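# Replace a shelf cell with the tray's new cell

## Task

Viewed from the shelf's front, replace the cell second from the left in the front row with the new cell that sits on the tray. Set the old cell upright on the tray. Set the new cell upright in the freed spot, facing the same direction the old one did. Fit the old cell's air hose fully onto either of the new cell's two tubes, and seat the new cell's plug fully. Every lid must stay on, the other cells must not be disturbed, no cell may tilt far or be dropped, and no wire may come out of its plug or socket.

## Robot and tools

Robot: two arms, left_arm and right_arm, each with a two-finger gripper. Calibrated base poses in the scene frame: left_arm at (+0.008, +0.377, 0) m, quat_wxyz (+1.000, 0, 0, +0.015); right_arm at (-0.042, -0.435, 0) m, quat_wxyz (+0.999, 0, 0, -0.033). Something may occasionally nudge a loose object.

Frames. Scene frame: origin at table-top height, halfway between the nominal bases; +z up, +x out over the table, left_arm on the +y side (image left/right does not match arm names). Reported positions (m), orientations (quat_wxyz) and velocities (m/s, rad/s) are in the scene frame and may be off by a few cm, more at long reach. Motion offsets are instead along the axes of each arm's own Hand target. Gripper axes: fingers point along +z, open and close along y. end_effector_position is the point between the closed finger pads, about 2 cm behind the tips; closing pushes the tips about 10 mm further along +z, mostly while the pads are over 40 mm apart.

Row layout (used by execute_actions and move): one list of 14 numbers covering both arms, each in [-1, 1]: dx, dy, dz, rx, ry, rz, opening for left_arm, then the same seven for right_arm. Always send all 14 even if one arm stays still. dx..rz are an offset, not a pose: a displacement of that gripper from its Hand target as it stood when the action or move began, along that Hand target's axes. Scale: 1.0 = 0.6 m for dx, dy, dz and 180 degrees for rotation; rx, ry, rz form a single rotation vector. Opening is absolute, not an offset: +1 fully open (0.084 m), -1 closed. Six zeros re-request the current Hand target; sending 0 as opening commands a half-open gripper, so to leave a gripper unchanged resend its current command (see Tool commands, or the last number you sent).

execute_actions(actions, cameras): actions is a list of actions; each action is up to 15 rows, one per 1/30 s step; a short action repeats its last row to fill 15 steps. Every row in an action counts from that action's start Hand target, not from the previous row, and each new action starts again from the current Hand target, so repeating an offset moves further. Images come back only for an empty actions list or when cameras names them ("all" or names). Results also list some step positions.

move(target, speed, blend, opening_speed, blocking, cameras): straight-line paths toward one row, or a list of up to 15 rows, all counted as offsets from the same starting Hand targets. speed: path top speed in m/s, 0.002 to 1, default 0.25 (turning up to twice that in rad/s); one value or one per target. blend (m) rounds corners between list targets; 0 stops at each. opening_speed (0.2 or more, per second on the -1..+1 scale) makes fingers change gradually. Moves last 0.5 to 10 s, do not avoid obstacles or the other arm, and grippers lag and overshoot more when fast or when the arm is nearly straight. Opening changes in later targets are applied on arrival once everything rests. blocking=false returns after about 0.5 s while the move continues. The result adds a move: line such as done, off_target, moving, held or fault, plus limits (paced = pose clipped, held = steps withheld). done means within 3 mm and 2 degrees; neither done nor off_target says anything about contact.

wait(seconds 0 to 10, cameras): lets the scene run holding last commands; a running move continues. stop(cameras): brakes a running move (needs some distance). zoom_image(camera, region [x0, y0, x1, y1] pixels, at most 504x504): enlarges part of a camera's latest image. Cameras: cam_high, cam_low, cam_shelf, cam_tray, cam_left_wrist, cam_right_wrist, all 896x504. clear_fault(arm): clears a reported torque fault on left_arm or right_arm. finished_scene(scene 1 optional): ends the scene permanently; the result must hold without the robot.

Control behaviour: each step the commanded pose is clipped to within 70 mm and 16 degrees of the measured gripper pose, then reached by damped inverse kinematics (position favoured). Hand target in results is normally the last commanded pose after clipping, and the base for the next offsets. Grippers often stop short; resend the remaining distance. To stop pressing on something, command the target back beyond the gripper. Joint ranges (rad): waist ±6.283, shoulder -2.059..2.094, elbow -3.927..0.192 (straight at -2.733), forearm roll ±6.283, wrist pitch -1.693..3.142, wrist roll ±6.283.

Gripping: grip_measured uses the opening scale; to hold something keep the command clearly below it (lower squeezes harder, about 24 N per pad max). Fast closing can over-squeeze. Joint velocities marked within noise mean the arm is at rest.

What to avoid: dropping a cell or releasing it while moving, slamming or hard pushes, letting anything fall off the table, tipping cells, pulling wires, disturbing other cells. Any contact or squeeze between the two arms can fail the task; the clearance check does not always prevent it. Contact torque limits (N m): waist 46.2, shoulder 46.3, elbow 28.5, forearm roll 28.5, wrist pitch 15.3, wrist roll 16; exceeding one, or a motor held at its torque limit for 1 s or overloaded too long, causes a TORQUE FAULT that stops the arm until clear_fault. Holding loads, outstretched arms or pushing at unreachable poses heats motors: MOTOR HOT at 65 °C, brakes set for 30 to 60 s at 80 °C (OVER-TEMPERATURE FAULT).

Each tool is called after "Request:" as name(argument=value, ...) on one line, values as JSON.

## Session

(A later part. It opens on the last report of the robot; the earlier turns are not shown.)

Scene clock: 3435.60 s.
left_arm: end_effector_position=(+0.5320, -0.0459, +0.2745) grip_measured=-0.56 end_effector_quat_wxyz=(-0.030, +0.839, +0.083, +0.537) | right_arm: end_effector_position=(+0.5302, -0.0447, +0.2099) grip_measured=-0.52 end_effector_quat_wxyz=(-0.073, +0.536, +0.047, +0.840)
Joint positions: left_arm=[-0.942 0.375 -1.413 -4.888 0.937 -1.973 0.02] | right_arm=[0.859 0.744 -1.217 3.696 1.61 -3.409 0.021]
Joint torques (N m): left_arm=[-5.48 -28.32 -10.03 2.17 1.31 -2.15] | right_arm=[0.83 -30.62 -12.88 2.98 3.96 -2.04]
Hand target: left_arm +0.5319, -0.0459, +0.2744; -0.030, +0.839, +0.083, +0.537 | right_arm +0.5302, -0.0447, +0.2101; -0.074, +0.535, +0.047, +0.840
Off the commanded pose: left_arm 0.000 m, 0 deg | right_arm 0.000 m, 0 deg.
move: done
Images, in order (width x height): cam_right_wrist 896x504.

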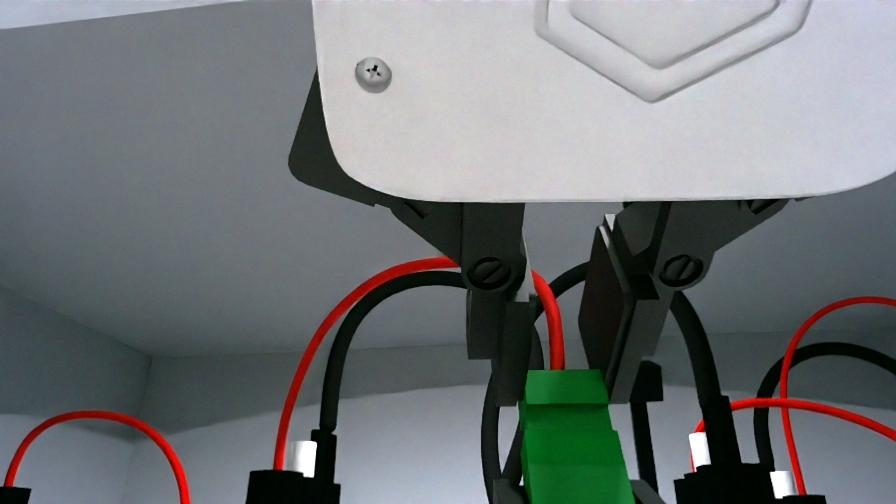

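Request:
move(target=[[0.003,0.0004,0,0,0,0,-1,0,0,0,0,0,0,-1],[-0.004,0.0004,0,0,0,0,-1,0,0,0,0,0,0,-1]], speed=0.02, cameras=["cam_right_wrist"])

Request:
zoom_image(camera="cam_right_wrist", region=[510, 360, 630, 450])

Scene clock: 3440.13 s.
left_arm: end_effector_position=(+0.5311, -0.0463, +0.2725) grip_measured=-0.56 end_effector_quat_wxyz=(-0.030, +0.839, +0.083, +0.537) | right_arm: end_effector_position=(+0.5302, -0.0447, +0.2098) grip_measured=-0.52 end_effector_quat_wxyz=(-0.073, +0.536, +0.047, +0.840)
Joint positions: left_arm=[-0.944 0.377 -1.411 -4.886 0.938 -1.979 0.02] | right_arm=[0.859 0.744 -1.217 3.696 1.61 -3.409 0.021]
Joint torques (N m): left_arm=[-8.49 -14.57 -3.21 -1.19 -1.23 -2.09] | right_arm=[-1.23 -39.53 -19.83 1.58 7.85 -1.6]
Hand target: left_arm +0.5310, -0.0464, +0.2722; -0.030, +0.839, +0.083, +0.537 | right_arm +0.5302, -0.0447, +0.2101; -0.074, +0.535, +0.047, +0.840
Off the commanded pose: left_arm 0.000 m, 0 deg | right_arm 0.000 m, 0 deg.
move: done
Images, in order (width x height): cam_right_wrist 896x504.

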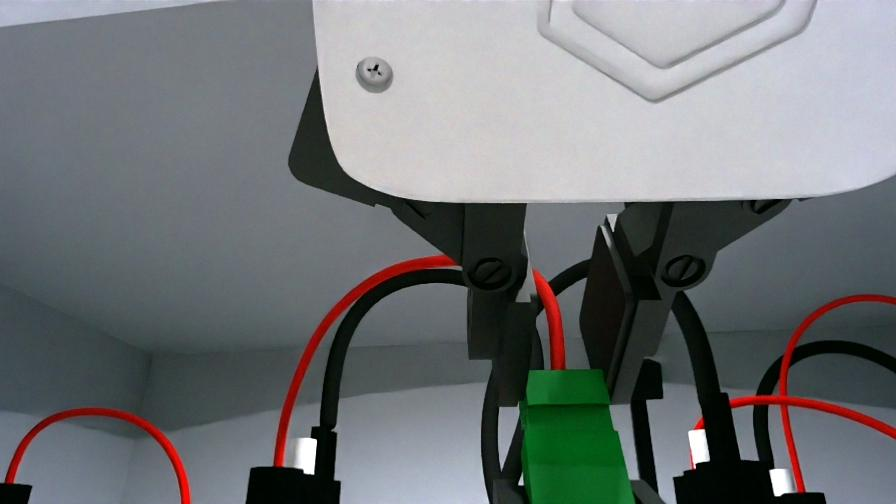

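Scaled by 4.200 from the camera's 896x504 image, which has a finer 1280x720 frame.

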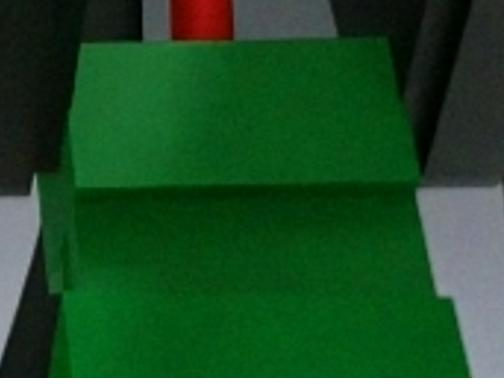

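Request:
move(target=[[0.005,0,0.0,0,0,0,-1,0,0,0,0,0,0,-1],[0.005,0,-0.0015,0,0,0,-1,0,0,0,0,0,0,-1],[0.001,0,-0.0015,0,0,0,-1,0,0,0,0,0,0,-1]], speed=0.02)

Request:
move(target=[0,0,0.001,0,0,0,-1,0,0,0,0,0,0,-1], speed=0.02)

Request:
move(target=[0,0,0.001,0,0,0,-1,0,0,0,0,0,0,-1], speed=0.02)

Request:
move(target=[0,0,0.001,0,0,0,-1,0,0,0,0,0,0,-1], speed=0.02)

Request:
move(target=[0,0,0.001,0,0,0,-1,0,0,0,0,0,0,-1], speed=0.02, cameras=["cam_right_wrist"])

Request:
zoom_image(camera="cam_right_wrist", region=[510, 360, 630, 450])

Scene clock: 3449.53 s.
left_arm: end_effector_position=(+0.5305, -0.0464, +0.2734) grip_measured=-0.56 end_effector_quat_wxyz=(-0.030, +0.839, +0.083, +0.537) | right_arm: end_effector_position=(+0.5302, -0.0447, +0.2100) grip_measured=-0.52 end_effector_quat_wxyz=(-0.074, +0.536, +0.047, +0.840)
Joint positions: left_arm=[-0.945 0.375 -1.41 -4.887 0.939 -1.977 0.02] | right_arm=[0.859 0.744 -1.217 3.696 1.611 -3.409 0.021]
Joint torques (N m): left_arm=[-8.09 -19.93 -5.46 -0.18 -0.52 -1.86] | right_arm=[-3 -35.28 -16.58 -2.91 5.85 -1.16]
Hand target: left_arm +0.5304, -0.0465, +0.2731; -0.030, +0.839, +0.083, +0.537 | right_arm +0.5302, -0.0447, +0.2101; -0.074, +0.535, +0.047, +0.840
Off the commanded pose: left_arm 0.000 m, 0 deg | right_arm 0.000 m, 0 deg.
move: done

Scene clock: 3450.23 s.
left_arm: end_effector_position=(+0.5309, -0.0464, +0.2729) grip_measured=-0.56 end_effector_quat_wxyz=(-0.030, +0.839, +0.083, +0.537) | right_arm: end_effector_position=(+0.5302, -0.0447, +0.2100) grip_measured=-0.52 end_effector_quat_wxyz=(-0.074, +0.536, +0.047, +0.840)
Joint positions: left_arm=[-0.944 0.376 -1.411 -4.887 0.938 -1.977 0.02] | right_arm=[0.859 0.744 -1.217 3.696 1.61 -3.409 0.021]
Joint torques (N m): left_arm=[1.23 -16.13 -11.42 -0.71 -5.41 -2.03] | right_arm=[-3.59 -40.43 -20.34 -0.23 8.18 -1.13]
Hand target: left_arm +0.5310, -0.0464, +0.2729; -0.030, +0.839, +0.083, +0.537 | right_arm +0.5302, -0.0447, +0.2101; -0.074, +0.535, +0.047, +0.840
Off the commanded pose: left_arm 0.000 m, 0 deg | right_arm 0.000 m, 0 deg.
move: done

Scene clock: 3450.93 s.
left_arm: end_effector_position=(+0.5315, -0.0463, +0.2726) grip_measured=-0.56 end_effector_quat_wxyz=(-0.030, +0.839, +0.083, +0.537) | right_arm: end_effector_position=(+0.5302, -0.0447, +0.2100) grip_measured=-0.52 end_effector_quat_wxyz=(-0.074, +0.536, +0.047, +0.840)
Joint positions: left_arm=[-0.943 0.377 -1.412 -4.886 0.938 -1.978 0.02] | right_arm=[0.859 0.744 -1.217 3.696 1.611 -3.409 0.021]
Joint torques (N m): left_arm=[1.98 -14.97 -11.12 -0.75 -5.26 -2.04] | right_arm=[-3.63 -45.8 -22.69 1.76 10.2 -1.12]
Hand target: left_arm +0.5315, -0.0463, +0.2726; -0.030, +0.839, +0.083, +0.537 | right_arm +0.5302, -0.0447, +0.2101; -0.074, +0.535, +0.047, +0.840
Off the commanded pose: left_arm 0.000 m, 0 deg | right_arm 0.000 m, 0 deg.
move: done

Scene clock: 3451.63 s.
left_arm: end_effector_position=(+0.5320, -0.0462, +0.2724) grip_measured=-0.56 end_effector_quat_wxyz=(-0.030, +0.839, +0.083, +0.537) | right_arm: end_effector_position=(+0.5302, -0.0447, +0.2101) grip_measured=-0.52 end_effector_quat_wxyz=(-0.074, +0.535, +0.047, +0.840)
Joint positions: left_arm=[-0.942 0.379 -1.413 -4.885 0.937 -1.978 0.02] | right_arm=[0.859 0.744 -1.217 3.696 1.611 -3.409 0.021]
Joint torques (N m): left_arm=[2.57 -13.25 -10.49 -1.13 -5.14 -2.03] | right_arm=[-4.09 -46.97 -22.66 1.39 10.82 -1]
Hand target: left_arm +0.5320, -0.0462, +0.2724; -0.030, +0.839, +0.083, +0.537 | right_arm +0.5302, -0.0447, +0.2101; -0.074, +0.535, +0.047, +0.840
Off the commanded pose: left_arm 0.000 m, 0 deg | right_arm 0.000 m, 0 deg.
move: done

Scene clock: 3452.33 s.
left_arm: end_effector_position=(+0.5326, -0.0461, +0.2721) grip_measured=-0.56 end_effector_quat_wxyz=(-0.030, +0.839, +0.083, +0.537) | right_arm: end_effector_position=(+0.5302, -0.0447, +0.2101) grip_measured=-0.52 end_effector_quat_wxyz=(-0.074, +0.535, +0.047, +0.840)
Joint positions: left_arm=[-0.941 0.38 -1.414 -4.885 0.936 -1.978 0.02] | right_arm=[0.859 0.744 -1.217 3.696 1.611 -3.409 0.021]
Joint torques (N m): left_arm=[3.14 -12.93 -10.06 -1.03 -4.94 -1.95] | right_arm=[-3.98 -47.41 -22.76 1.29 10.95 -0.93]
Hand target: left_arm +0.5326, -0.0461, +0.2721; -0.030, +0.839, +0.083, +0.537 | right_arm +0.5302, -0.0447, +0.2101; -0.074, +0.535, +0.047, +0.840
Off the commanded pose: left_arm 0.000 m, 0 deg | right_arm 0.000 m, 0 deg.
move: done
Images, in order (width x height): cam_right_wrist 896x504.

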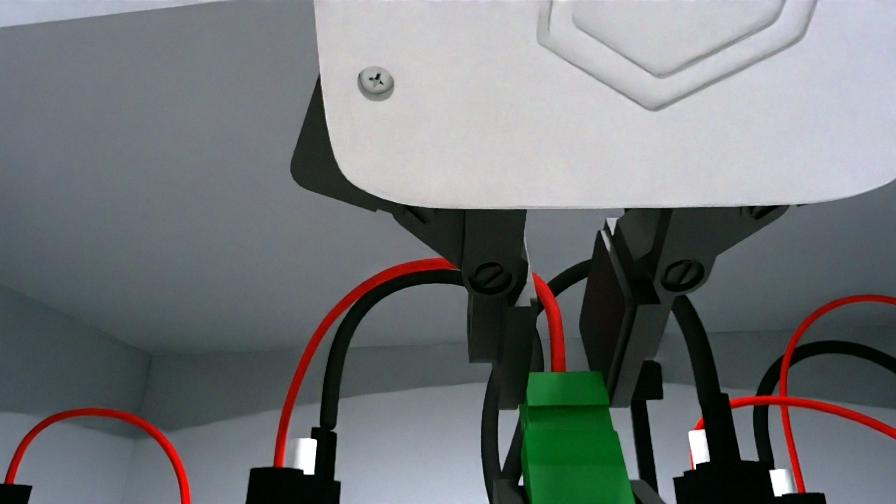

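Scaled by 4.200 from the camera's 896x504 image, which has a finer 1280x720 frame.

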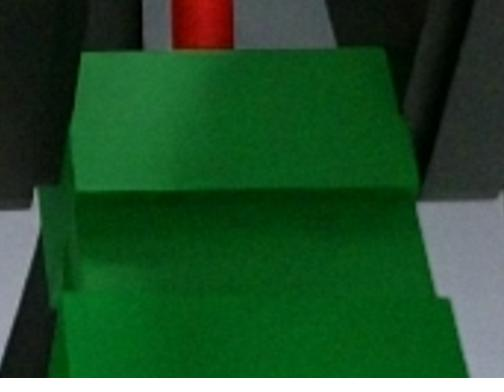

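Request:
move(target=[[0.0098,0,0,0,0,0,-1,0,0,0,0,0,0,-1],[0.0098,0,-0.0059,0,0,0,-1,0,0,0,0,0,0,-1],[0.0032,0,-0.0059,0,0,0,-1,0,0,0,0,0,0,-1]], speed=0.02, cameras=["cam_right_wrist"])

Request:
zoom_image(camera="cam_right_wrist", region=[510, 360, 630, 450])

Scene clock: 3465.17 s.
left_arm: end_effector_position=(+0.5302, -0.0464, +0.2755) grip_measured=-0.56 end_effector_quat_wxyz=(-0.030, +0.839, +0.083, +0.537) | right_arm: end_effector_position=(+0.5302, -0.0447, +0.2099) grip_measured=-0.52 end_effector_quat_wxyz=(-0.073, +0.536, +0.047, +0.840)
Joint positions: left_arm=[-0.946 0.372 -1.411 -4.89 0.94 -1.972 0.02] | right_arm=[0.859 0.744 -1.217 3.696 1.61 -3.409 0.021]
Joint torques (N m): left_arm=[-4.99 -30.67 -11.41 2.68 1.88 -2.1] | right_arm=[-2.96 -28.01 -11.11 -0.58 3.02 -0.62]
Hand target: left_arm +0.5302, -0.0464, +0.2754; -0.030, +0.839, +0.083, +0.537 | right_arm +0.5302, -0.0447, +0.2101; -0.074, +0.535, +0.047, +0.840
Off the commanded pose: left_arm 0.000 m, 0 deg | right_arm 0.000 m, 0 deg.
move: done
Images, in order (width x height): cam_right_wrist 896x504.

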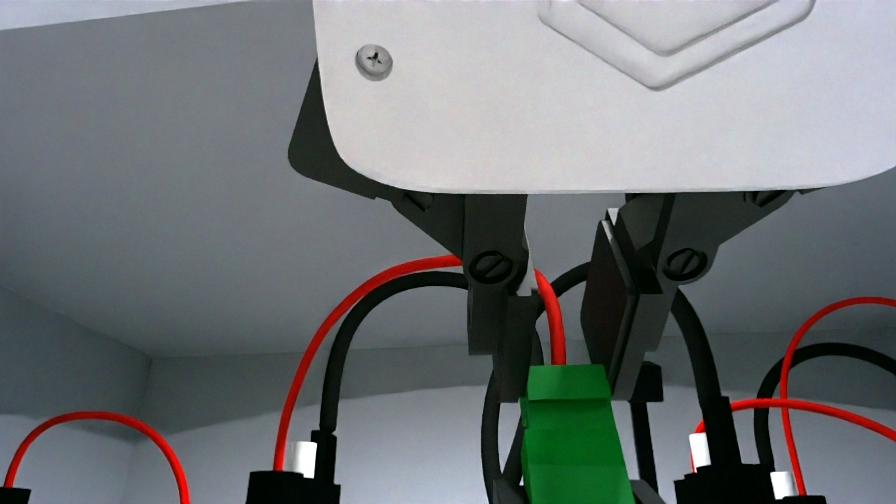

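Scaled by 4.200 from the camera's 896x504 image, which has a finer 1280x720 frame.

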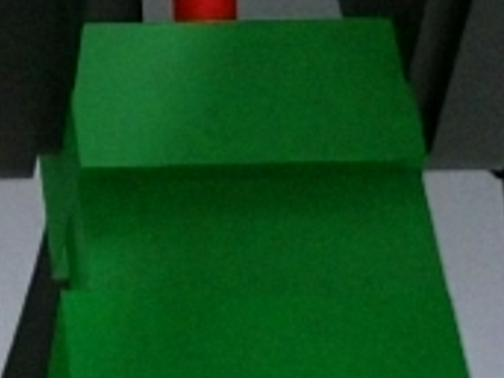

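Request:
zoom_image(camera="cam_right_wrist", region=[510, 390, 570, 440])

Request:
zoom_image(camera="cam_right_wrist", region=[570, 390, 630, 440])

Scaled by 8.400 from the camera's 896x504 image, which has a finer 1280x720 frame.

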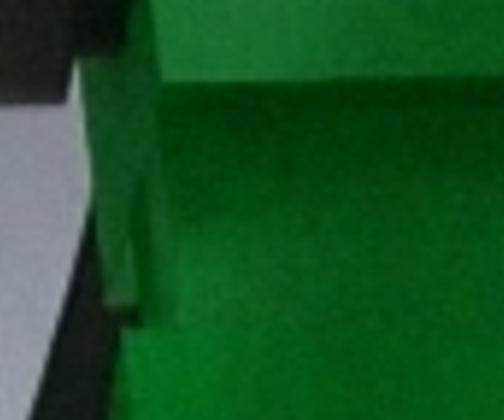

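Scaled by 8.400 from the camera's 896x504 image, which has a finer 1280x720 frame.

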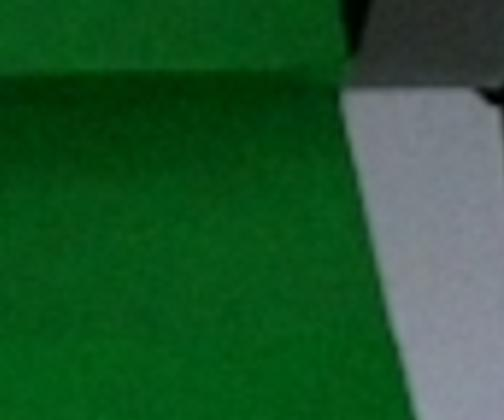

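Request:
move(target=[[0.0083,0,0.0017,0,0,0,-1,0,0,0,0,0,0,-1]], speed=0.02, cameras=["cam_right_wrist","cam_shelf"])

Request:
zoom_image(camera="cam_right_wrist", region=[510, 350, 630, 440])

Request:
zoom_image(camera="cam_right_wrist", region=[510, 385, 560, 435])

Request:
zoom_image(camera="cam_right_wrist", region=[580, 385, 630, 435])

Request:
zoom_image(camera="cam_shelf", region=[475, 210, 515, 260])

Scene clock: 3488.50 s.
left_arm: end_effector_position=(+0.5331, -0.0458, +0.2794) grip_measured=-0.56 end_effector_quat_wxyz=(-0.030, +0.839, +0.083, +0.537) | right_arm: end_effector_position=(+0.5302, -0.0447, +0.2103) grip_measured=-0.52 end_effector_quat_wxyz=(-0.074, +0.535, +0.047, +0.840)
Joint positions: left_arm=[-0.94 0.371 -1.42 -4.895 0.938 -1.96 0.02] | right_arm=[0.859 0.744 -1.217 3.696 1.611 -3.409 0.021]
Joint torques (N m): left_arm=[5.07 -51.97 -20.98 -2.31 -2.26 2.03] | right_arm=[-2.34 -28.03 -9.99 -2.4 2.06 -0.3]
Hand target: left_arm +0.5332, -0.0458, +0.2794; -0.030, +0.839, +0.083, +0.537 | right_arm +0.5302, -0.0447, +0.2101; -0.074, +0.535, +0.047, +0.840
Off the commanded pose: left_arm 0.000 m, 0 deg | right_arm 0.000 m, 0 deg.
move: done
Images, in order (width x height): cam_shelf 896x504, cam_right_wrist 896x504.

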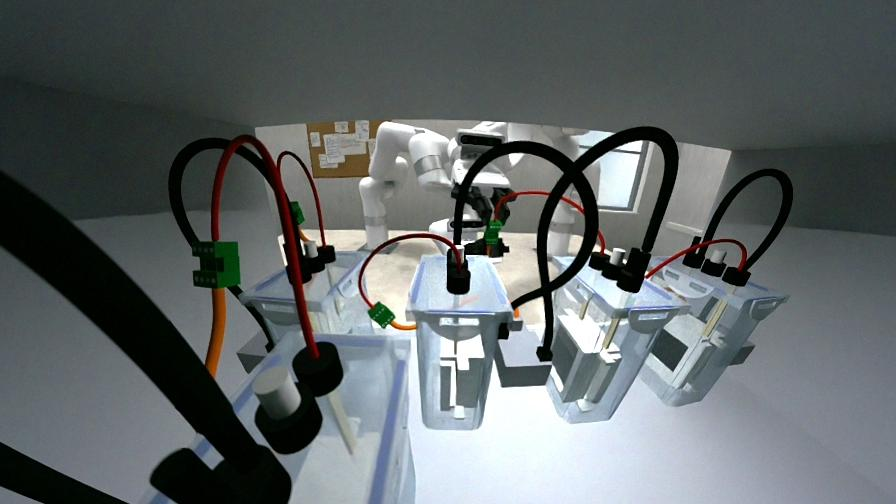

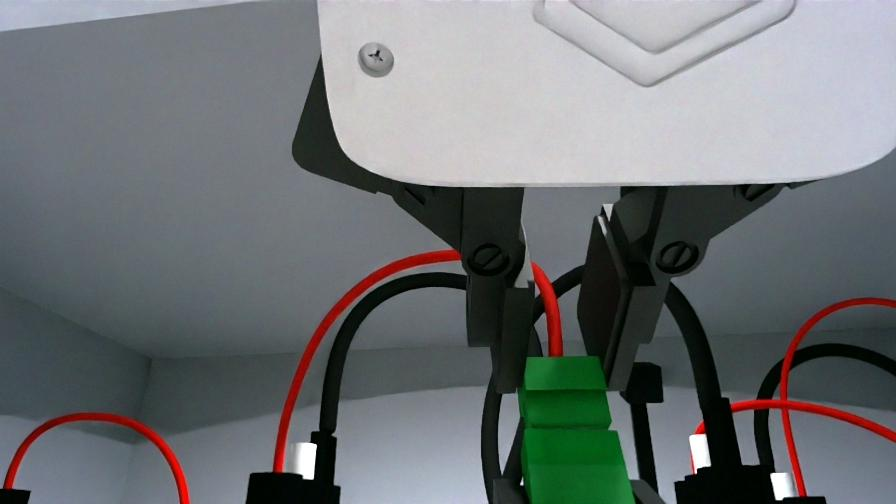

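Scaled by 4.200 from the camera's 896x504 image, which has a finer 1280x720 frame.

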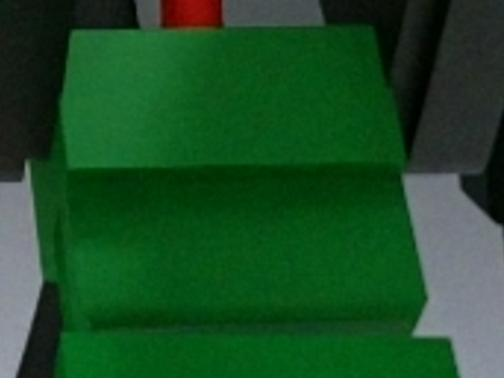

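Scaled by 10.080 from the camera's 896x504 image, which has a finer 1280x720 frame.

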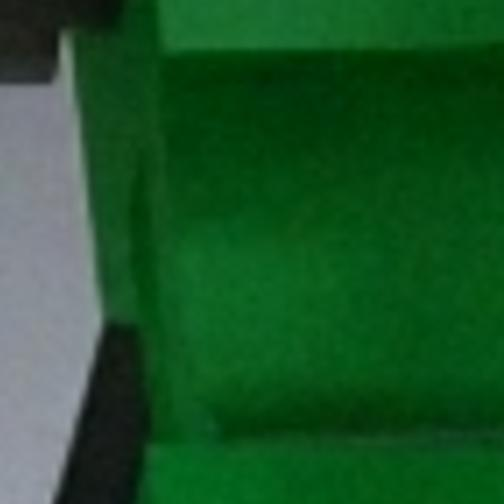

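Scaled by 10.080 from the camera's 896x504 image, which has a finer 1280x720 frame.

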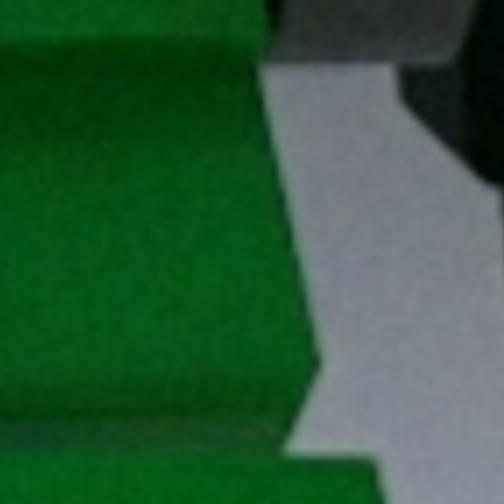

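Scaled by 10.080 from the camera's 896x504 image, which has a finer 1280x720 frame.

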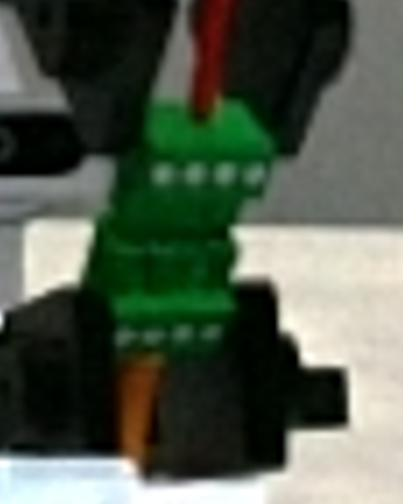

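Request:
move(target=[-0.0105,0,0,0,0,0,-1,0,0,0,0,0,0,-1], speed=0.03, cameras=["cam_right_wrist"])

Request:
zoom_image(camera="cam_right_wrist", region=[510, 350, 630, 440])

Scene clock: 3519.43 s.
left_arm: end_effector_position=(+0.5306, -0.0464, +0.2739) grip_measured=-0.56 end_effector_quat_wxyz=(-0.030, +0.839, +0.083, +0.537) | right_arm: end_effector_position=(+0.5302, -0.0447, +0.2098) grip_measured=-0.52 end_effector_quat_wxyz=(-0.073, +0.536, +0.047, +0.840)
Joint positions: left_arm=[-0.945 0.374 -1.411 -4.888 0.939 -1.976 0.02] | right_arm=[0.859 0.744 -1.217 3.696 1.61 -3.409 0.021]
Joint torques (N m): left_arm=[-6.37 -24.46 -7.9 1.14 0.79 -1.89] | right_arm=[-1.38 -34.17 -15.46 -3.79 5.36 0.15]
Hand target: left_arm +0.5306, -0.0464, +0.2737; -0.030, +0.839, +0.083, +0.537 | right_arm +0.5302, -0.0447, +0.2101; -0.074, +0.535, +0.047, +0.840
Off the commanded pose: left_arm 0.000 m, 0 deg | right_arm 0.000 m, 0 deg.
move: done
Images, in order (width x height): cam_right_wrist 896x504.

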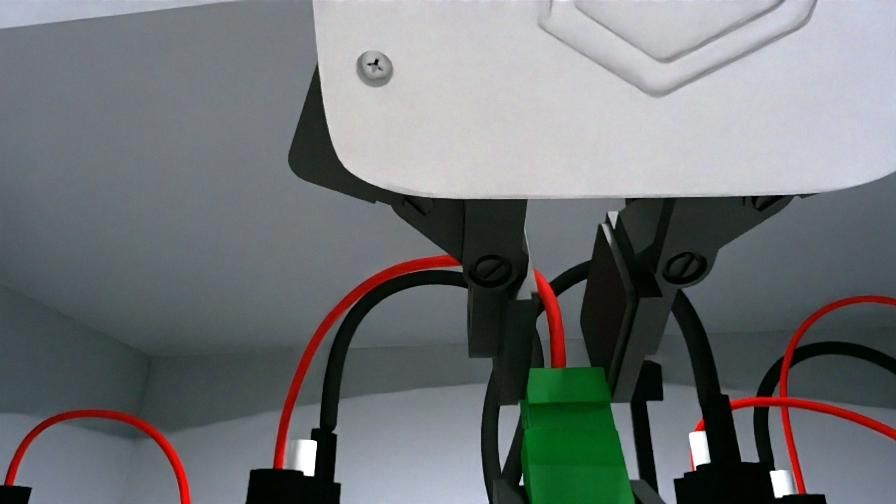

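Scaled by 4.200 from the camera's 896x504 image, which has a finer 1280x720 frame.

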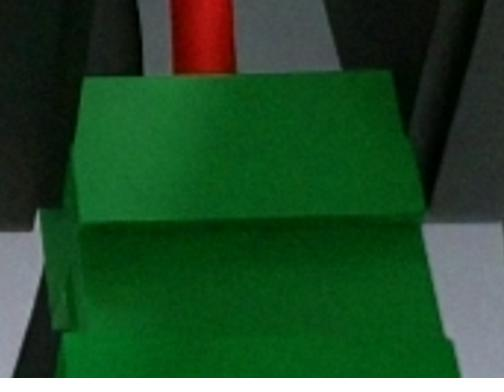

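Request:
move(target=[[0.0065,0,0,0,0,0,-1,0,0,0,0,0,0,-1],[0.0065,-0.0008,0,0,0,0,-1,0,0,0,0,0,0,-1],[0,-0.0008,0,0,0,0,-1,0,0,0,0,0,0,-1]], speed=0.03)

Request:
move(target=[[0.0065,0,0,0,0,0,-1,0,0,0,0,0,0,-1],[0.0065,0,0.0014,0,0,0,-1,0,0,0,0,0,0,-1],[0,0,0.0014,0,0,0,-1,0,0,0,0,0,0,-1]], speed=0.03)

Request:
move(target=[[0.0065,0,0,0,0,0,-1,0,0,0,0,0,0,-1],[0.0065,0,0.0014,0,0,0,-1,0,0,0,0,0,0,-1],[0,0,0.0014,0,0,0,-1,0,0,0,0,0,0,-1]], speed=0.03)

Request:
move(target=[[0.0065,0,0,0,0,0,-1,0,0,0,0,0,0,-1],[0.0065,0,0.0014,0,0,0,-1,0,0,0,0,0,0,-1],[0,0,0.0014,0,0,0,-1,0,0,0,0,0,0,-1]], speed=0.03, cameras=["cam_right_wrist"])

Request:
zoom_image(camera="cam_right_wrist", region=[510, 350, 630, 440])

Scene clock: 3534.00 s.
left_arm: end_effector_position=(+0.5306, -0.0459, +0.2740) grip_measured=-0.56 end_effector_quat_wxyz=(-0.030, +0.839, +0.083, +0.537) | right_arm: end_effector_position=(+0.5302, -0.0447, +0.2099) grip_measured=-0.52 end_effector_quat_wxyz=(-0.073, +0.536, +0.047, +0.840)
Joint positions: left_arm=[-0.944 0.373 -1.409 -4.887 0.939 -1.976 0.02] | right_arm=[0.859 0.744 -1.217 3.696 1.61 -3.409 0.021]
Joint torques (N m): left_arm=[-6.81 -25.56 -8.71 1.39 0.31 -2.08] | right_arm=[-0.35 -31.64 -14.19 -3.91 4.3 0.55]
Hand target: left_arm +0.5305, -0.0459, +0.2737; -0.030, +0.839, +0.083, +0.537 | right_arm +0.5302, -0.0447, +0.2101; -0.074, +0.535, +0.047, +0.840
Off the commanded pose: left_arm 0.000 m, 0 deg | right_arm 0.000 m, 0 deg.
move: done

Scene clock: 3535.27 s.
left_arm: end_effector_position=(+0.5313, -0.0458, +0.2735) grip_measured=-0.56 end_effector_quat_wxyz=(-0.030, +0.839, +0.083, +0.537) | right_arm: end_effector_position=(+0.5302, -0.0447, +0.2099) grip_measured=-0.52 end_effector_quat_wxyz=(-0.074, +0.536, +0.047, +0.840)
Joint positions: left_arm=[-0.943 0.375 -1.41 -4.887 0.938 -1.976 0.02] | right_arm=[0.859 0.744 -1.217 3.696 1.61 -3.409 0.021]
Joint torques (N m): left_arm=[-6.8 -23.82 -7.85 0.94 0.26 -2.2] | right_arm=[-0.29 -32.66 -16.09 -3.74 5.14 0.6]
Hand target: left_arm +0.5312, -0.0458, +0.2734; -0.030, +0.839, +0.083, +0.537 | right_arm +0.5302, -0.0447, +0.2101; -0.074, +0.535, +0.047, +0.840
Off the commanded pose: left_arm 0.000 m, 0 deg | right_arm 0.000 m, 0 deg.
move: done

Scene clock: 3536.53 s.
left_arm: end_effector_position=(+0.5320, -0.0457, +0.2732) grip_measured=-0.56 end_effector_quat_wxyz=(-0.030, +0.839, +0.083, +0.537) | right_arm: end_effector_position=(+0.5302, -0.0447, +0.2099) grip_measured=-0.52 end_effector_quat_wxyz=(-0.073, +0.536, +0.047, +0.840)
Joint positions: left_arm=[-0.942 0.376 -1.412 -4.886 0.936 -1.977 0.02] | right_arm=[0.859 0.744 -1.217 3.696 1.61 -3.409 0.021]
Joint torques (N m): left_arm=[-6.41 -22.83 -7.68 0.73 0.48 -2.23] | right_arm=[-0.15 -34.6 -16.62 -3.56 5.96 0.84]
Hand target: left_arm +0.5320, -0.0457, +0.2730; -0.030, +0.839, +0.083, +0.537 | right_arm +0.5302, -0.0447, +0.2101; -0.074, +0.535, +0.047, +0.840
Off the commanded pose: left_arm 0.000 m, 0 deg | right_arm 0.000 m, 0 deg.
move: done

Scene clock: 3537.80 s.
left_arm: end_effector_position=(+0.5328, -0.0456, +0.2728) grip_measured=-0.56 end_effector_quat_wxyz=(-0.030, +0.839, +0.083, +0.537) | right_arm: end_effector_position=(+0.5302, -0.0447, +0.2098) grip_measured=-0.52 end_effector_quat_wxyz=(-0.073, +0.536, +0.047, +0.840)
Joint positions: left_arm=[-0.94 0.378 -1.413 -4.885 0.935 -1.977 0.02] | right_arm=[0.859 0.744 -1.217 3.696 1.61 -3.409 0.021]
Joint torques (N m): left_arm=[-6.75 -22.96 -7.18 0.58 0.48 -2.09] | right_arm=[0.14 -33.35 -17.44 -3.09 6.37 1.02]
Hand target: left_arm +0.5327, -0.0456, +0.2727; -0.030, +0.839, +0.083, +0.537 | right_arm +0.5302, -0.0447, +0.2101; -0.074, +0.535, +0.047, +0.840
Off the commanded pose: left_arm 0.000 m, 0 deg | right_arm 0.000 m, 0 deg.
move: done
Images, in order (width x height): cam_right_wrist 896x504.

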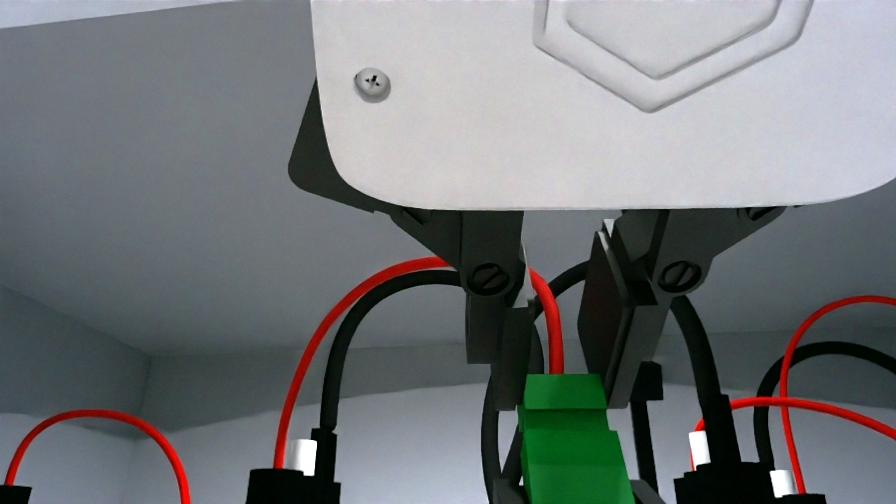

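Scaled by 4.200 from the camera's 896x504 image, which has a finer 1280x720 frame.

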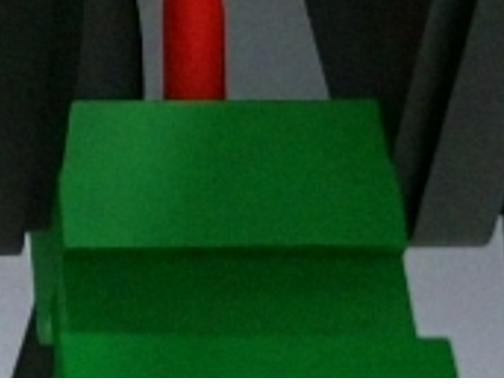

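Request:
move(target=[[0.0065,0,0,0,0,0,-1,0,0,0,0,0,0,-1],[0.0065,-0.0003,-0.0045,0,0,0,-1,0,0,0,0,0,0,-1],[0,-0.0003,-0.0045,0,0,0,-1,0,0,0,0,0,0,-1]], speed=0.03)

Request:
move(target=[[0.0065,0,0,0,0,0,-1,0,0,0,0,0,0,-1],[0.0065,-0.0001,-0.0008,0,0,0,-1,0,0,0,0,0,0,-1],[0,-0.0001,-0.0008,0,0,0,-1,0,0,0,0,0,0,-1]], speed=0.03)

Request:
move(target=[[0.0065,0,0,0,0,0,-1,0,0,0,0,0,0,-1],[0.0065,-0.0001,-0.0008,0,0,0,-1,0,0,0,0,0,0,-1],[0,-0.0001,-0.0008,0,0,0,-1,0,0,0,0,0,0,-1]], speed=0.03, cameras=["cam_right_wrist"])

Request:
zoom_image(camera="cam_right_wrist", region=[510, 350, 630, 440])

Scene clock: 3562.77 s.
left_arm: end_effector_position=(+0.5303, -0.0458, +0.2740) grip_measured=-0.56 end_effector_quat_wxyz=(-0.030, +0.839, +0.083, +0.537) | right_arm: end_effector_position=(+0.5302, -0.0447, +0.2098) grip_measured=-0.52 end_effector_quat_wxyz=(-0.073, +0.536, +0.047, +0.840)
Joint positions: left_arm=[-0.945 0.372 -1.408 -4.887 0.939 -1.977 0.02] | right_arm=[0.859 0.744 -1.217 3.696 1.61 -3.409 0.021]
Joint torques (N m): left_arm=[-5.68 -26.45 -9.41 1.66 0.84 -1.97] | right_arm=[1.26 -31.72 -14.04 -2.4 4.59 1.32]
Hand target: left_arm +0.5303, -0.0458, +0.2738; -0.030, +0.839, +0.083, +0.537 | right_arm +0.5302, -0.0447, +0.2101; -0.074, +0.535, +0.047, +0.840
Off the commanded pose: left_arm 0.000 m, 0 deg | right_arm 0.000 m, 0 deg.
move: done

Scene clock: 3563.90 s.
left_arm: end_effector_position=(+0.5299, -0.0458, +0.2742) grip_measured=-0.56 end_effector_quat_wxyz=(-0.030, +0.839, +0.083, +0.537) | right_arm: end_effector_position=(+0.5302, -0.0447, +0.2100) grip_measured=-0.52 end_effector_quat_wxyz=(-0.074, +0.536, +0.047, +0.840)
Joint positions: left_arm=[-0.945 0.371 -1.407 -4.888 0.94 -1.977 0.02] | right_arm=[0.859 0.744 -1.217 3.696 1.61 -3.409 0.021]
Joint torques (N m): left_arm=[-5.63 -25.53 -9.2 1.51 1.03 -2.01] | right_arm=[1.37 -30.76 -13.22 -2.19 4.32 1.44]
Hand target: left_arm +0.5299, -0.0458, +0.2740; -0.030, +0.839, +0.083, +0.537 | right_arm +0.5302, -0.0447, +0.2101; -0.074, +0.535, +0.047, +0.840
Off the commanded pose: left_arm 0.000 m, 0 deg | right_arm 0.000 m, 0 deg.
move: done

Scene clock: 3565.03 s.
left_arm: end_effector_position=(+0.5294, -0.0458, +0.2742) grip_measured=-0.56 end_effector_quat_wxyz=(-0.030, +0.839, +0.083, +0.537) | right_arm: end_effector_position=(+0.5302, -0.0447, +0.2101) grip_measured=-0.52 end_effector_quat_wxyz=(-0.074, +0.535, +0.047, +0.840)
Joint positions: left_arm=[-0.946 0.37 -1.406 -4.888 0.94 -1.977 0.02] | right_arm=[0.859 0.744 -1.217 3.696 1.611 -3.409 0.021]
Joint torques (N m): left_arm=[-4.81 -33.58 -13.38 3.61 1.87 -2.07] | right_arm=[1.44 -32.18 -11.13 -1.96 2.74 1.48]
Hand target: left_arm +0.5294, -0.0458, +0.2742; -0.030, +0.839, +0.083, +0.537 | right_arm +0.5302, -0.0447, +0.2101; -0.074, +0.535, +0.047, +0.840
Off the commanded pose: left_arm 0.000 m, 0 deg | right_arm 0.000 m, 0 deg.
move: done
Images, in order (width x height): cam_right_wrist 896x504.

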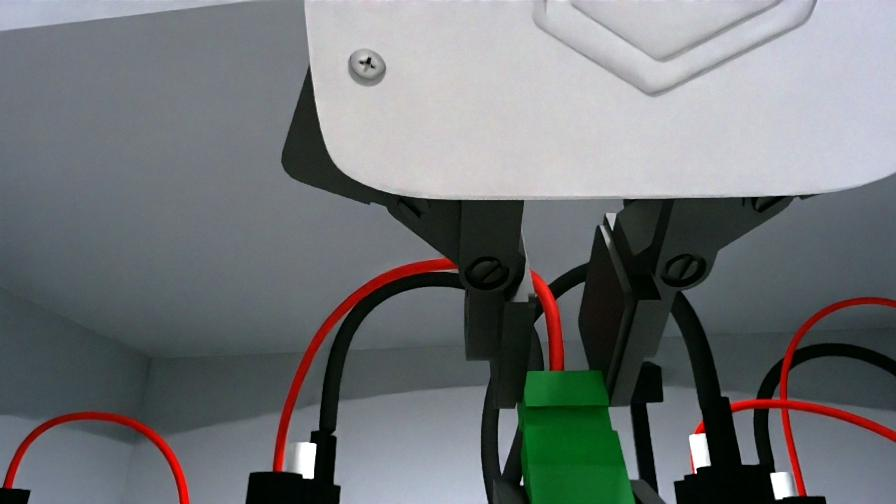

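Scaled by 4.200 from the camera's 896x504 image, which has a finer 1280x720 frame.

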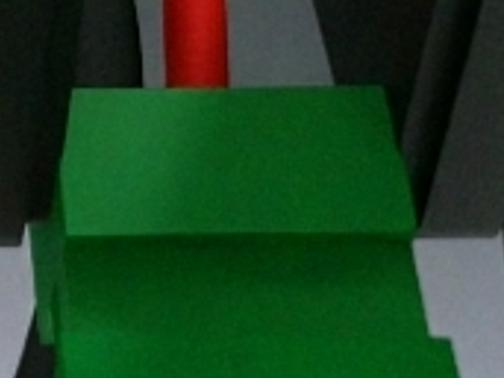

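Request:
move(target=[-0.0035,0,0,0,0,0,-1,0,0,0,0,0,0,-1], speed=0.02, cameras=["cam_right_wrist"])

Request:
zoom_image(camera="cam_right_wrist", region=[510, 350, 630, 440])

Scene clock: 3568.77 s.
left_arm: end_effector_position=(+0.5286, -0.0460, +0.2724) grip_measured=-0.56 end_effector_quat_wxyz=(-0.030, +0.839, +0.083, +0.537) | right_arm: end_effector_position=(+0.5302, -0.0447, +0.2100) grip_measured=-0.52 end_effector_quat_wxyz=(-0.074, +0.536, +0.047, +0.840)
Joint positions: left_arm=[-0.948 0.371 -1.403 -4.886 0.941 -1.982 0.02] | right_arm=[0.859 0.744 -1.217 3.696 1.61 -3.409 0.021]
Joint torques (N m): left_arm=[-6.19 -27.81 -10.42 2.09 0.62 -2.04] | right_arm=[2.39 -34.16 -13.57 -1.2 4.02 1.92]
Hand target: left_arm +0.5286, -0.0460, +0.2723; -0.030, +0.839, +0.083, +0.537 | right_arm +0.5302, -0.0447, +0.2101; -0.074, +0.535, +0.047, +0.840
Off the commanded pose: left_arm 0.000 m, 0 deg | right_arm 0.000 m, 0 deg.
move: done
Images, in order (width x height): cam_right_wrist 896x504.

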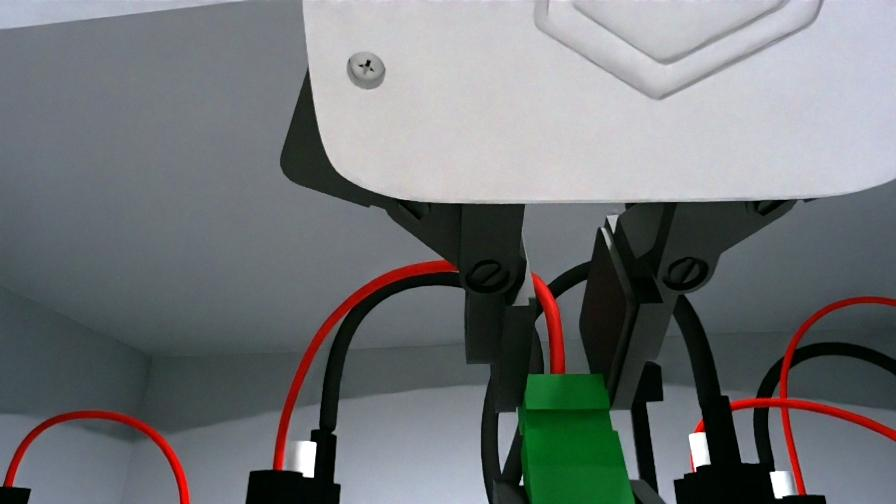

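Scaled by 4.200 from the camera's 896x504 image, which has a finer 1280x720 frame.

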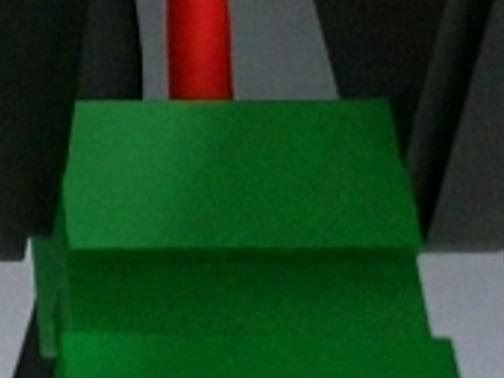

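Request:
move(target=[-0.0035,0,0,0,0,0,-1,0,0,0,0,0,0,-1], speed=0.02)

Request:
move(target=[-0.0035,0,0,0,0,0,-1,0,0,0,0,0,0,-1], speed=0.02, cameras=["cam_right_wrist","cam_shelf"])

Request:
zoom_image(camera="cam_right_wrist", region=[510, 350, 630, 440])

Request:
zoom_image(camera="cam_shelf", region=[475, 210, 515, 260])

Scene clock: 3574.53 s.
left_arm: end_effector_position=(+0.5277, -0.0463, +0.2705) grip_measured=-0.56 end_effector_quat_wxyz=(-0.030, +0.839, +0.083, +0.537) | right_arm: end_effector_position=(+0.5302, -0.0447, +0.2100) grip_measured=-0.52 end_effector_quat_wxyz=(-0.074, +0.535, +0.047, +0.840)
Joint positions: left_arm=[-0.949 0.372 -1.4 -4.883 0.941 -1.987 0.02] | right_arm=[0.859 0.744 -1.217 3.696 1.611 -3.409 0.021]
Joint torques (N m): left_arm=[-8.26 -19.91 -6.02 -0.03 -0.84 -2.06] | right_arm=[2.95 -35.54 -17.75 -0.56 6.65 1.87]
Hand target: left_arm +0.5277, -0.0463, +0.2704; -0.030, +0.839, +0.083, +0.537 | right_arm +0.5302, -0.0447, +0.2101; -0.074, +0.535, +0.047, +0.840
Off the commanded pose: left_arm 0.000 m, 0 deg | right_arm 0.000 m, 0 deg.
move: done

Scene clock: 3575.23 s.
left_arm: end_effector_position=(+0.5268, -0.0465, +0.2686) grip_measured=-0.56 end_effector_quat_wxyz=(-0.030, +0.839, +0.083, +0.537) | right_arm: end_effector_position=(+0.5302, -0.0447, +0.2100) grip_measured=-0.52 end_effector_quat_wxyz=(-0.074, +0.536, +0.047, +0.840)
Joint positions: left_arm=[-0.951 0.374 -1.397 -4.881 0.942 -1.993 0.02] | right_arm=[0.859 0.744 -1.217 3.696 1.611 -3.409 0.021]
Joint torques (N m): left_arm=[-8.7 -13.29 -2.86 -1.18 -1.65 -2.02] | right_arm=[3.21 -40.54 -19.84 -0.31 7.86 1.76]
Hand target: left_arm +0.5268, -0.0465, +0.2685; -0.030, +0.839, +0.083, +0.537 | right_arm +0.5302, -0.0447, +0.2101; -0.074, +0.535, +0.047, +0.840
Off the commanded pose: left_arm 0.000 m, 0 deg | right_arm 0.000 m, 0 deg.
move: done
Images, in order (width x height): cam_shelf 896x504, cam_right_wrist 896x504.

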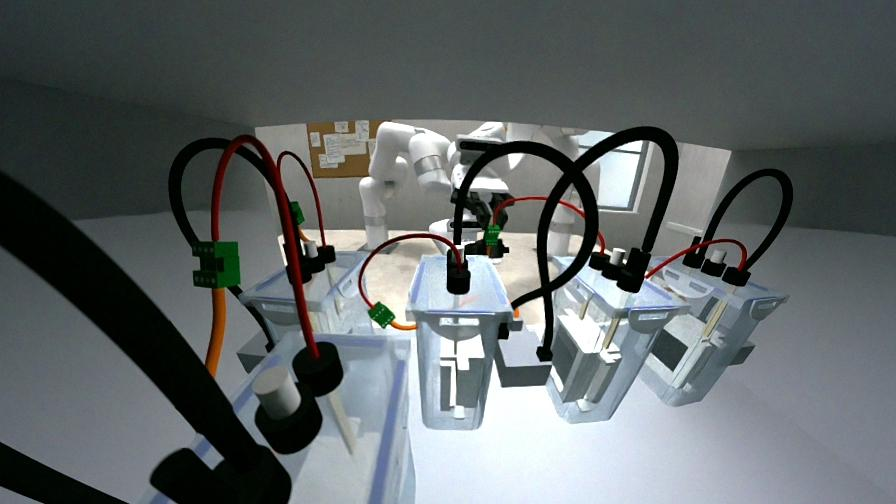

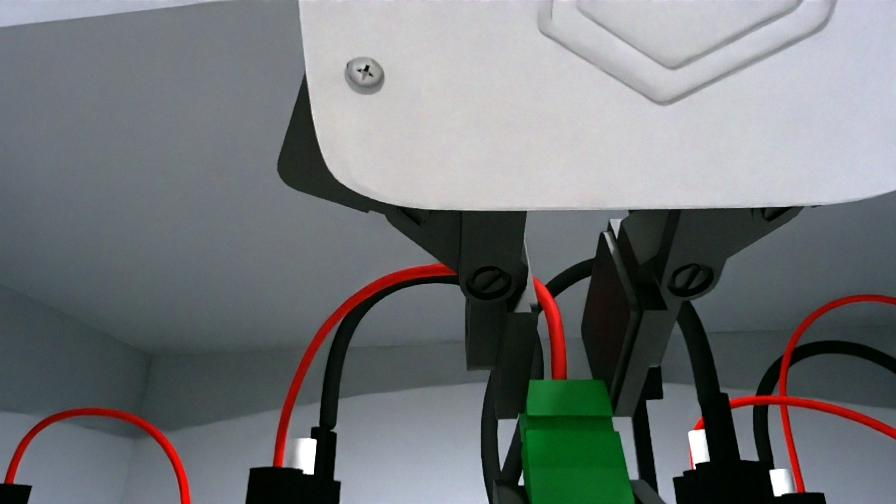

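Scaled by 4.200 from the camera's 896x504 image, which has a finer 1280x720 frame.

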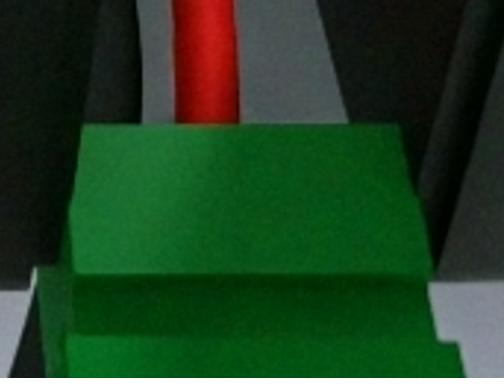

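Scaled by 10.080 from the camera's 896x504 image, which has a finer 1280x720 frame.

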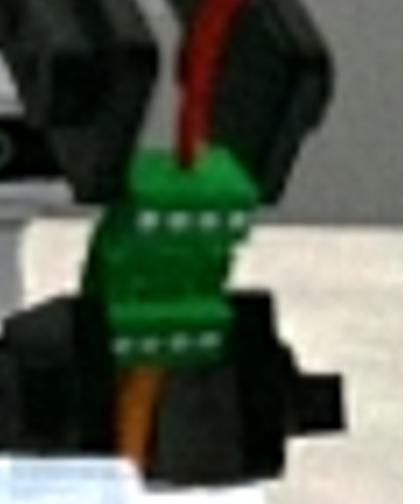

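Request:
move(target=[-0.004,0,0,0,0,0,-1,0,0,0,0,0,0,-1], speed=0.02)

Request:
move(target=[-0.003,0,0,0,0,0,-1,0,0,0,0,0,0,-1], speed=0.02, cameras=["cam_right_wrist","cam_shelf"])

Request:
zoom_image(camera="cam_right_wrist", region=[510, 350, 630, 440])

Request:
zoom_image(camera="cam_shelf", region=[475, 210, 515, 260])

Scene clock: 3579.93 s.
left_arm: end_effector_position=(+0.5259, -0.0467, +0.2664) grip_measured=-0.56 end_effector_quat_wxyz=(-0.030, +0.839, +0.083, +0.537) | right_arm: end_effector_position=(+0.5302, -0.0447, +0.2101) grip_measured=-0.52 end_effector_quat_wxyz=(-0.074, +0.535, +0.047, +0.840)
Joint positions: left_arm=[-0.952 0.375 -1.394 -4.878 0.943 -1.999 0.02] | right_arm=[0.859 0.744 -1.217 3.696 1.611 -3.409 0.021]
Joint torques (N m): left_arm=[-8.29 -9.02 -0.51 -2.06 -1.7 -1.95] | right_arm=[3.38 -47.88 -24.08 0.37 10.11 1.78]
Hand target: left_arm +0.5258, -0.0467, +0.2663; -0.030, +0.839, +0.083, +0.537 | right_arm +0.5302, -0.0447, +0.2101; -0.074, +0.535, +0.047, +0.840
Off the commanded pose: left_arm 0.000 m, 0 deg | right_arm 0.000 m, 0 deg.
move: done

Scene clock: 3580.63 s.
left_arm: end_effector_position=(+0.5251, -0.0469, +0.2647) grip_measured=-0.56 end_effector_quat_wxyz=(-0.030, +0.839, +0.083, +0.537) | right_arm: end_effector_position=(+0.5302, -0.0447, +0.2101) grip_measured=-0.52 end_effector_quat_wxyz=(-0.074, +0.535, +0.047, +0.840)
Joint positions: left_arm=[-0.954 0.376 -1.392 -4.876 0.943 -2.003 0.02] | right_arm=[0.859 0.744 -1.217 3.696 1.611 -3.409 0.021]
Joint torques (N m): left_arm=[-8.69 -10.36 -1.38 -1.77 -1.85 -2.11] | right_arm=[2.76 -47.06 -23.72 0.4 9.38 1.74]
Hand target: left_arm +0.5251, -0.0469, +0.2647; -0.030, +0.839, +0.083, +0.537 | right_arm +0.5302, -0.0447, +0.2101; -0.074, +0.535, +0.047, +0.840
Off the commanded pose: left_arm 0.000 m, 0 deg | right_arm 0.000 m, 0 deg.
move: done
Images, in order (width x height): cam_shelf 896x504, cam_right_wrist 896x504.

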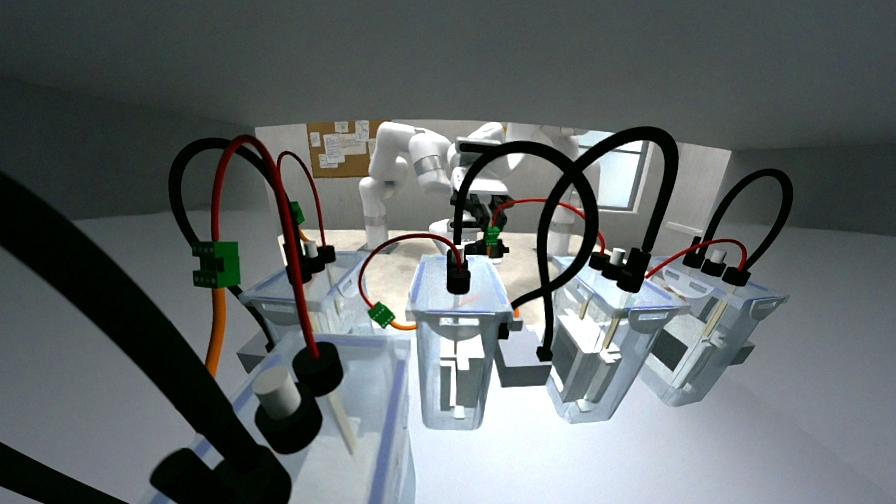

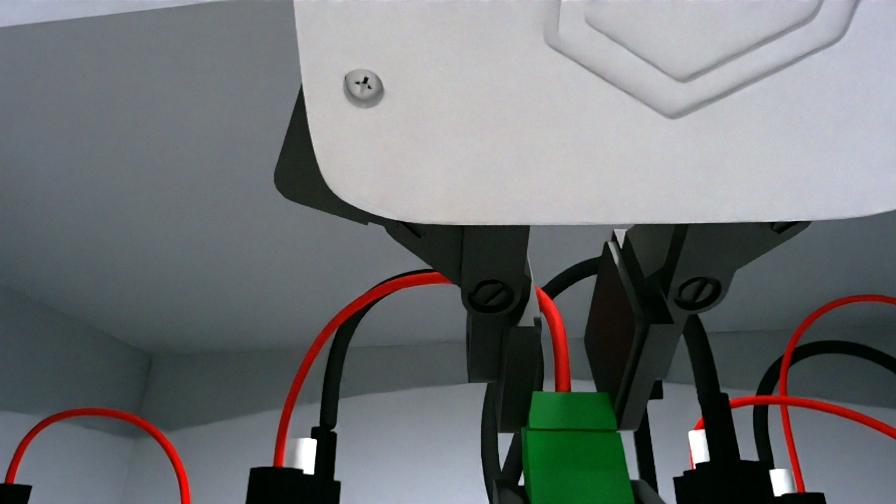

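Scaled by 4.200 from the camera's 896x504 image, which has a finer 1280x720 frame.

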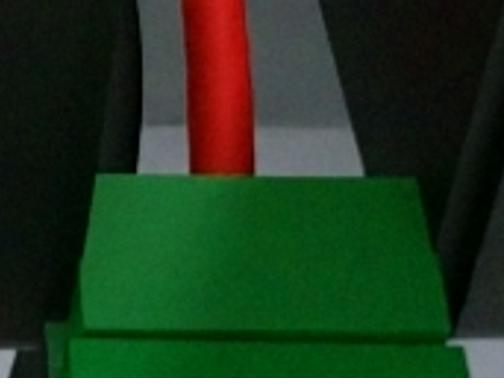

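Scaled by 10.080 from the camera's 896x504 image, which has a finer 1280x720 frame.

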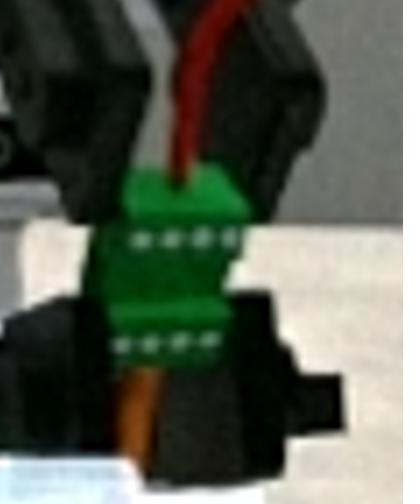

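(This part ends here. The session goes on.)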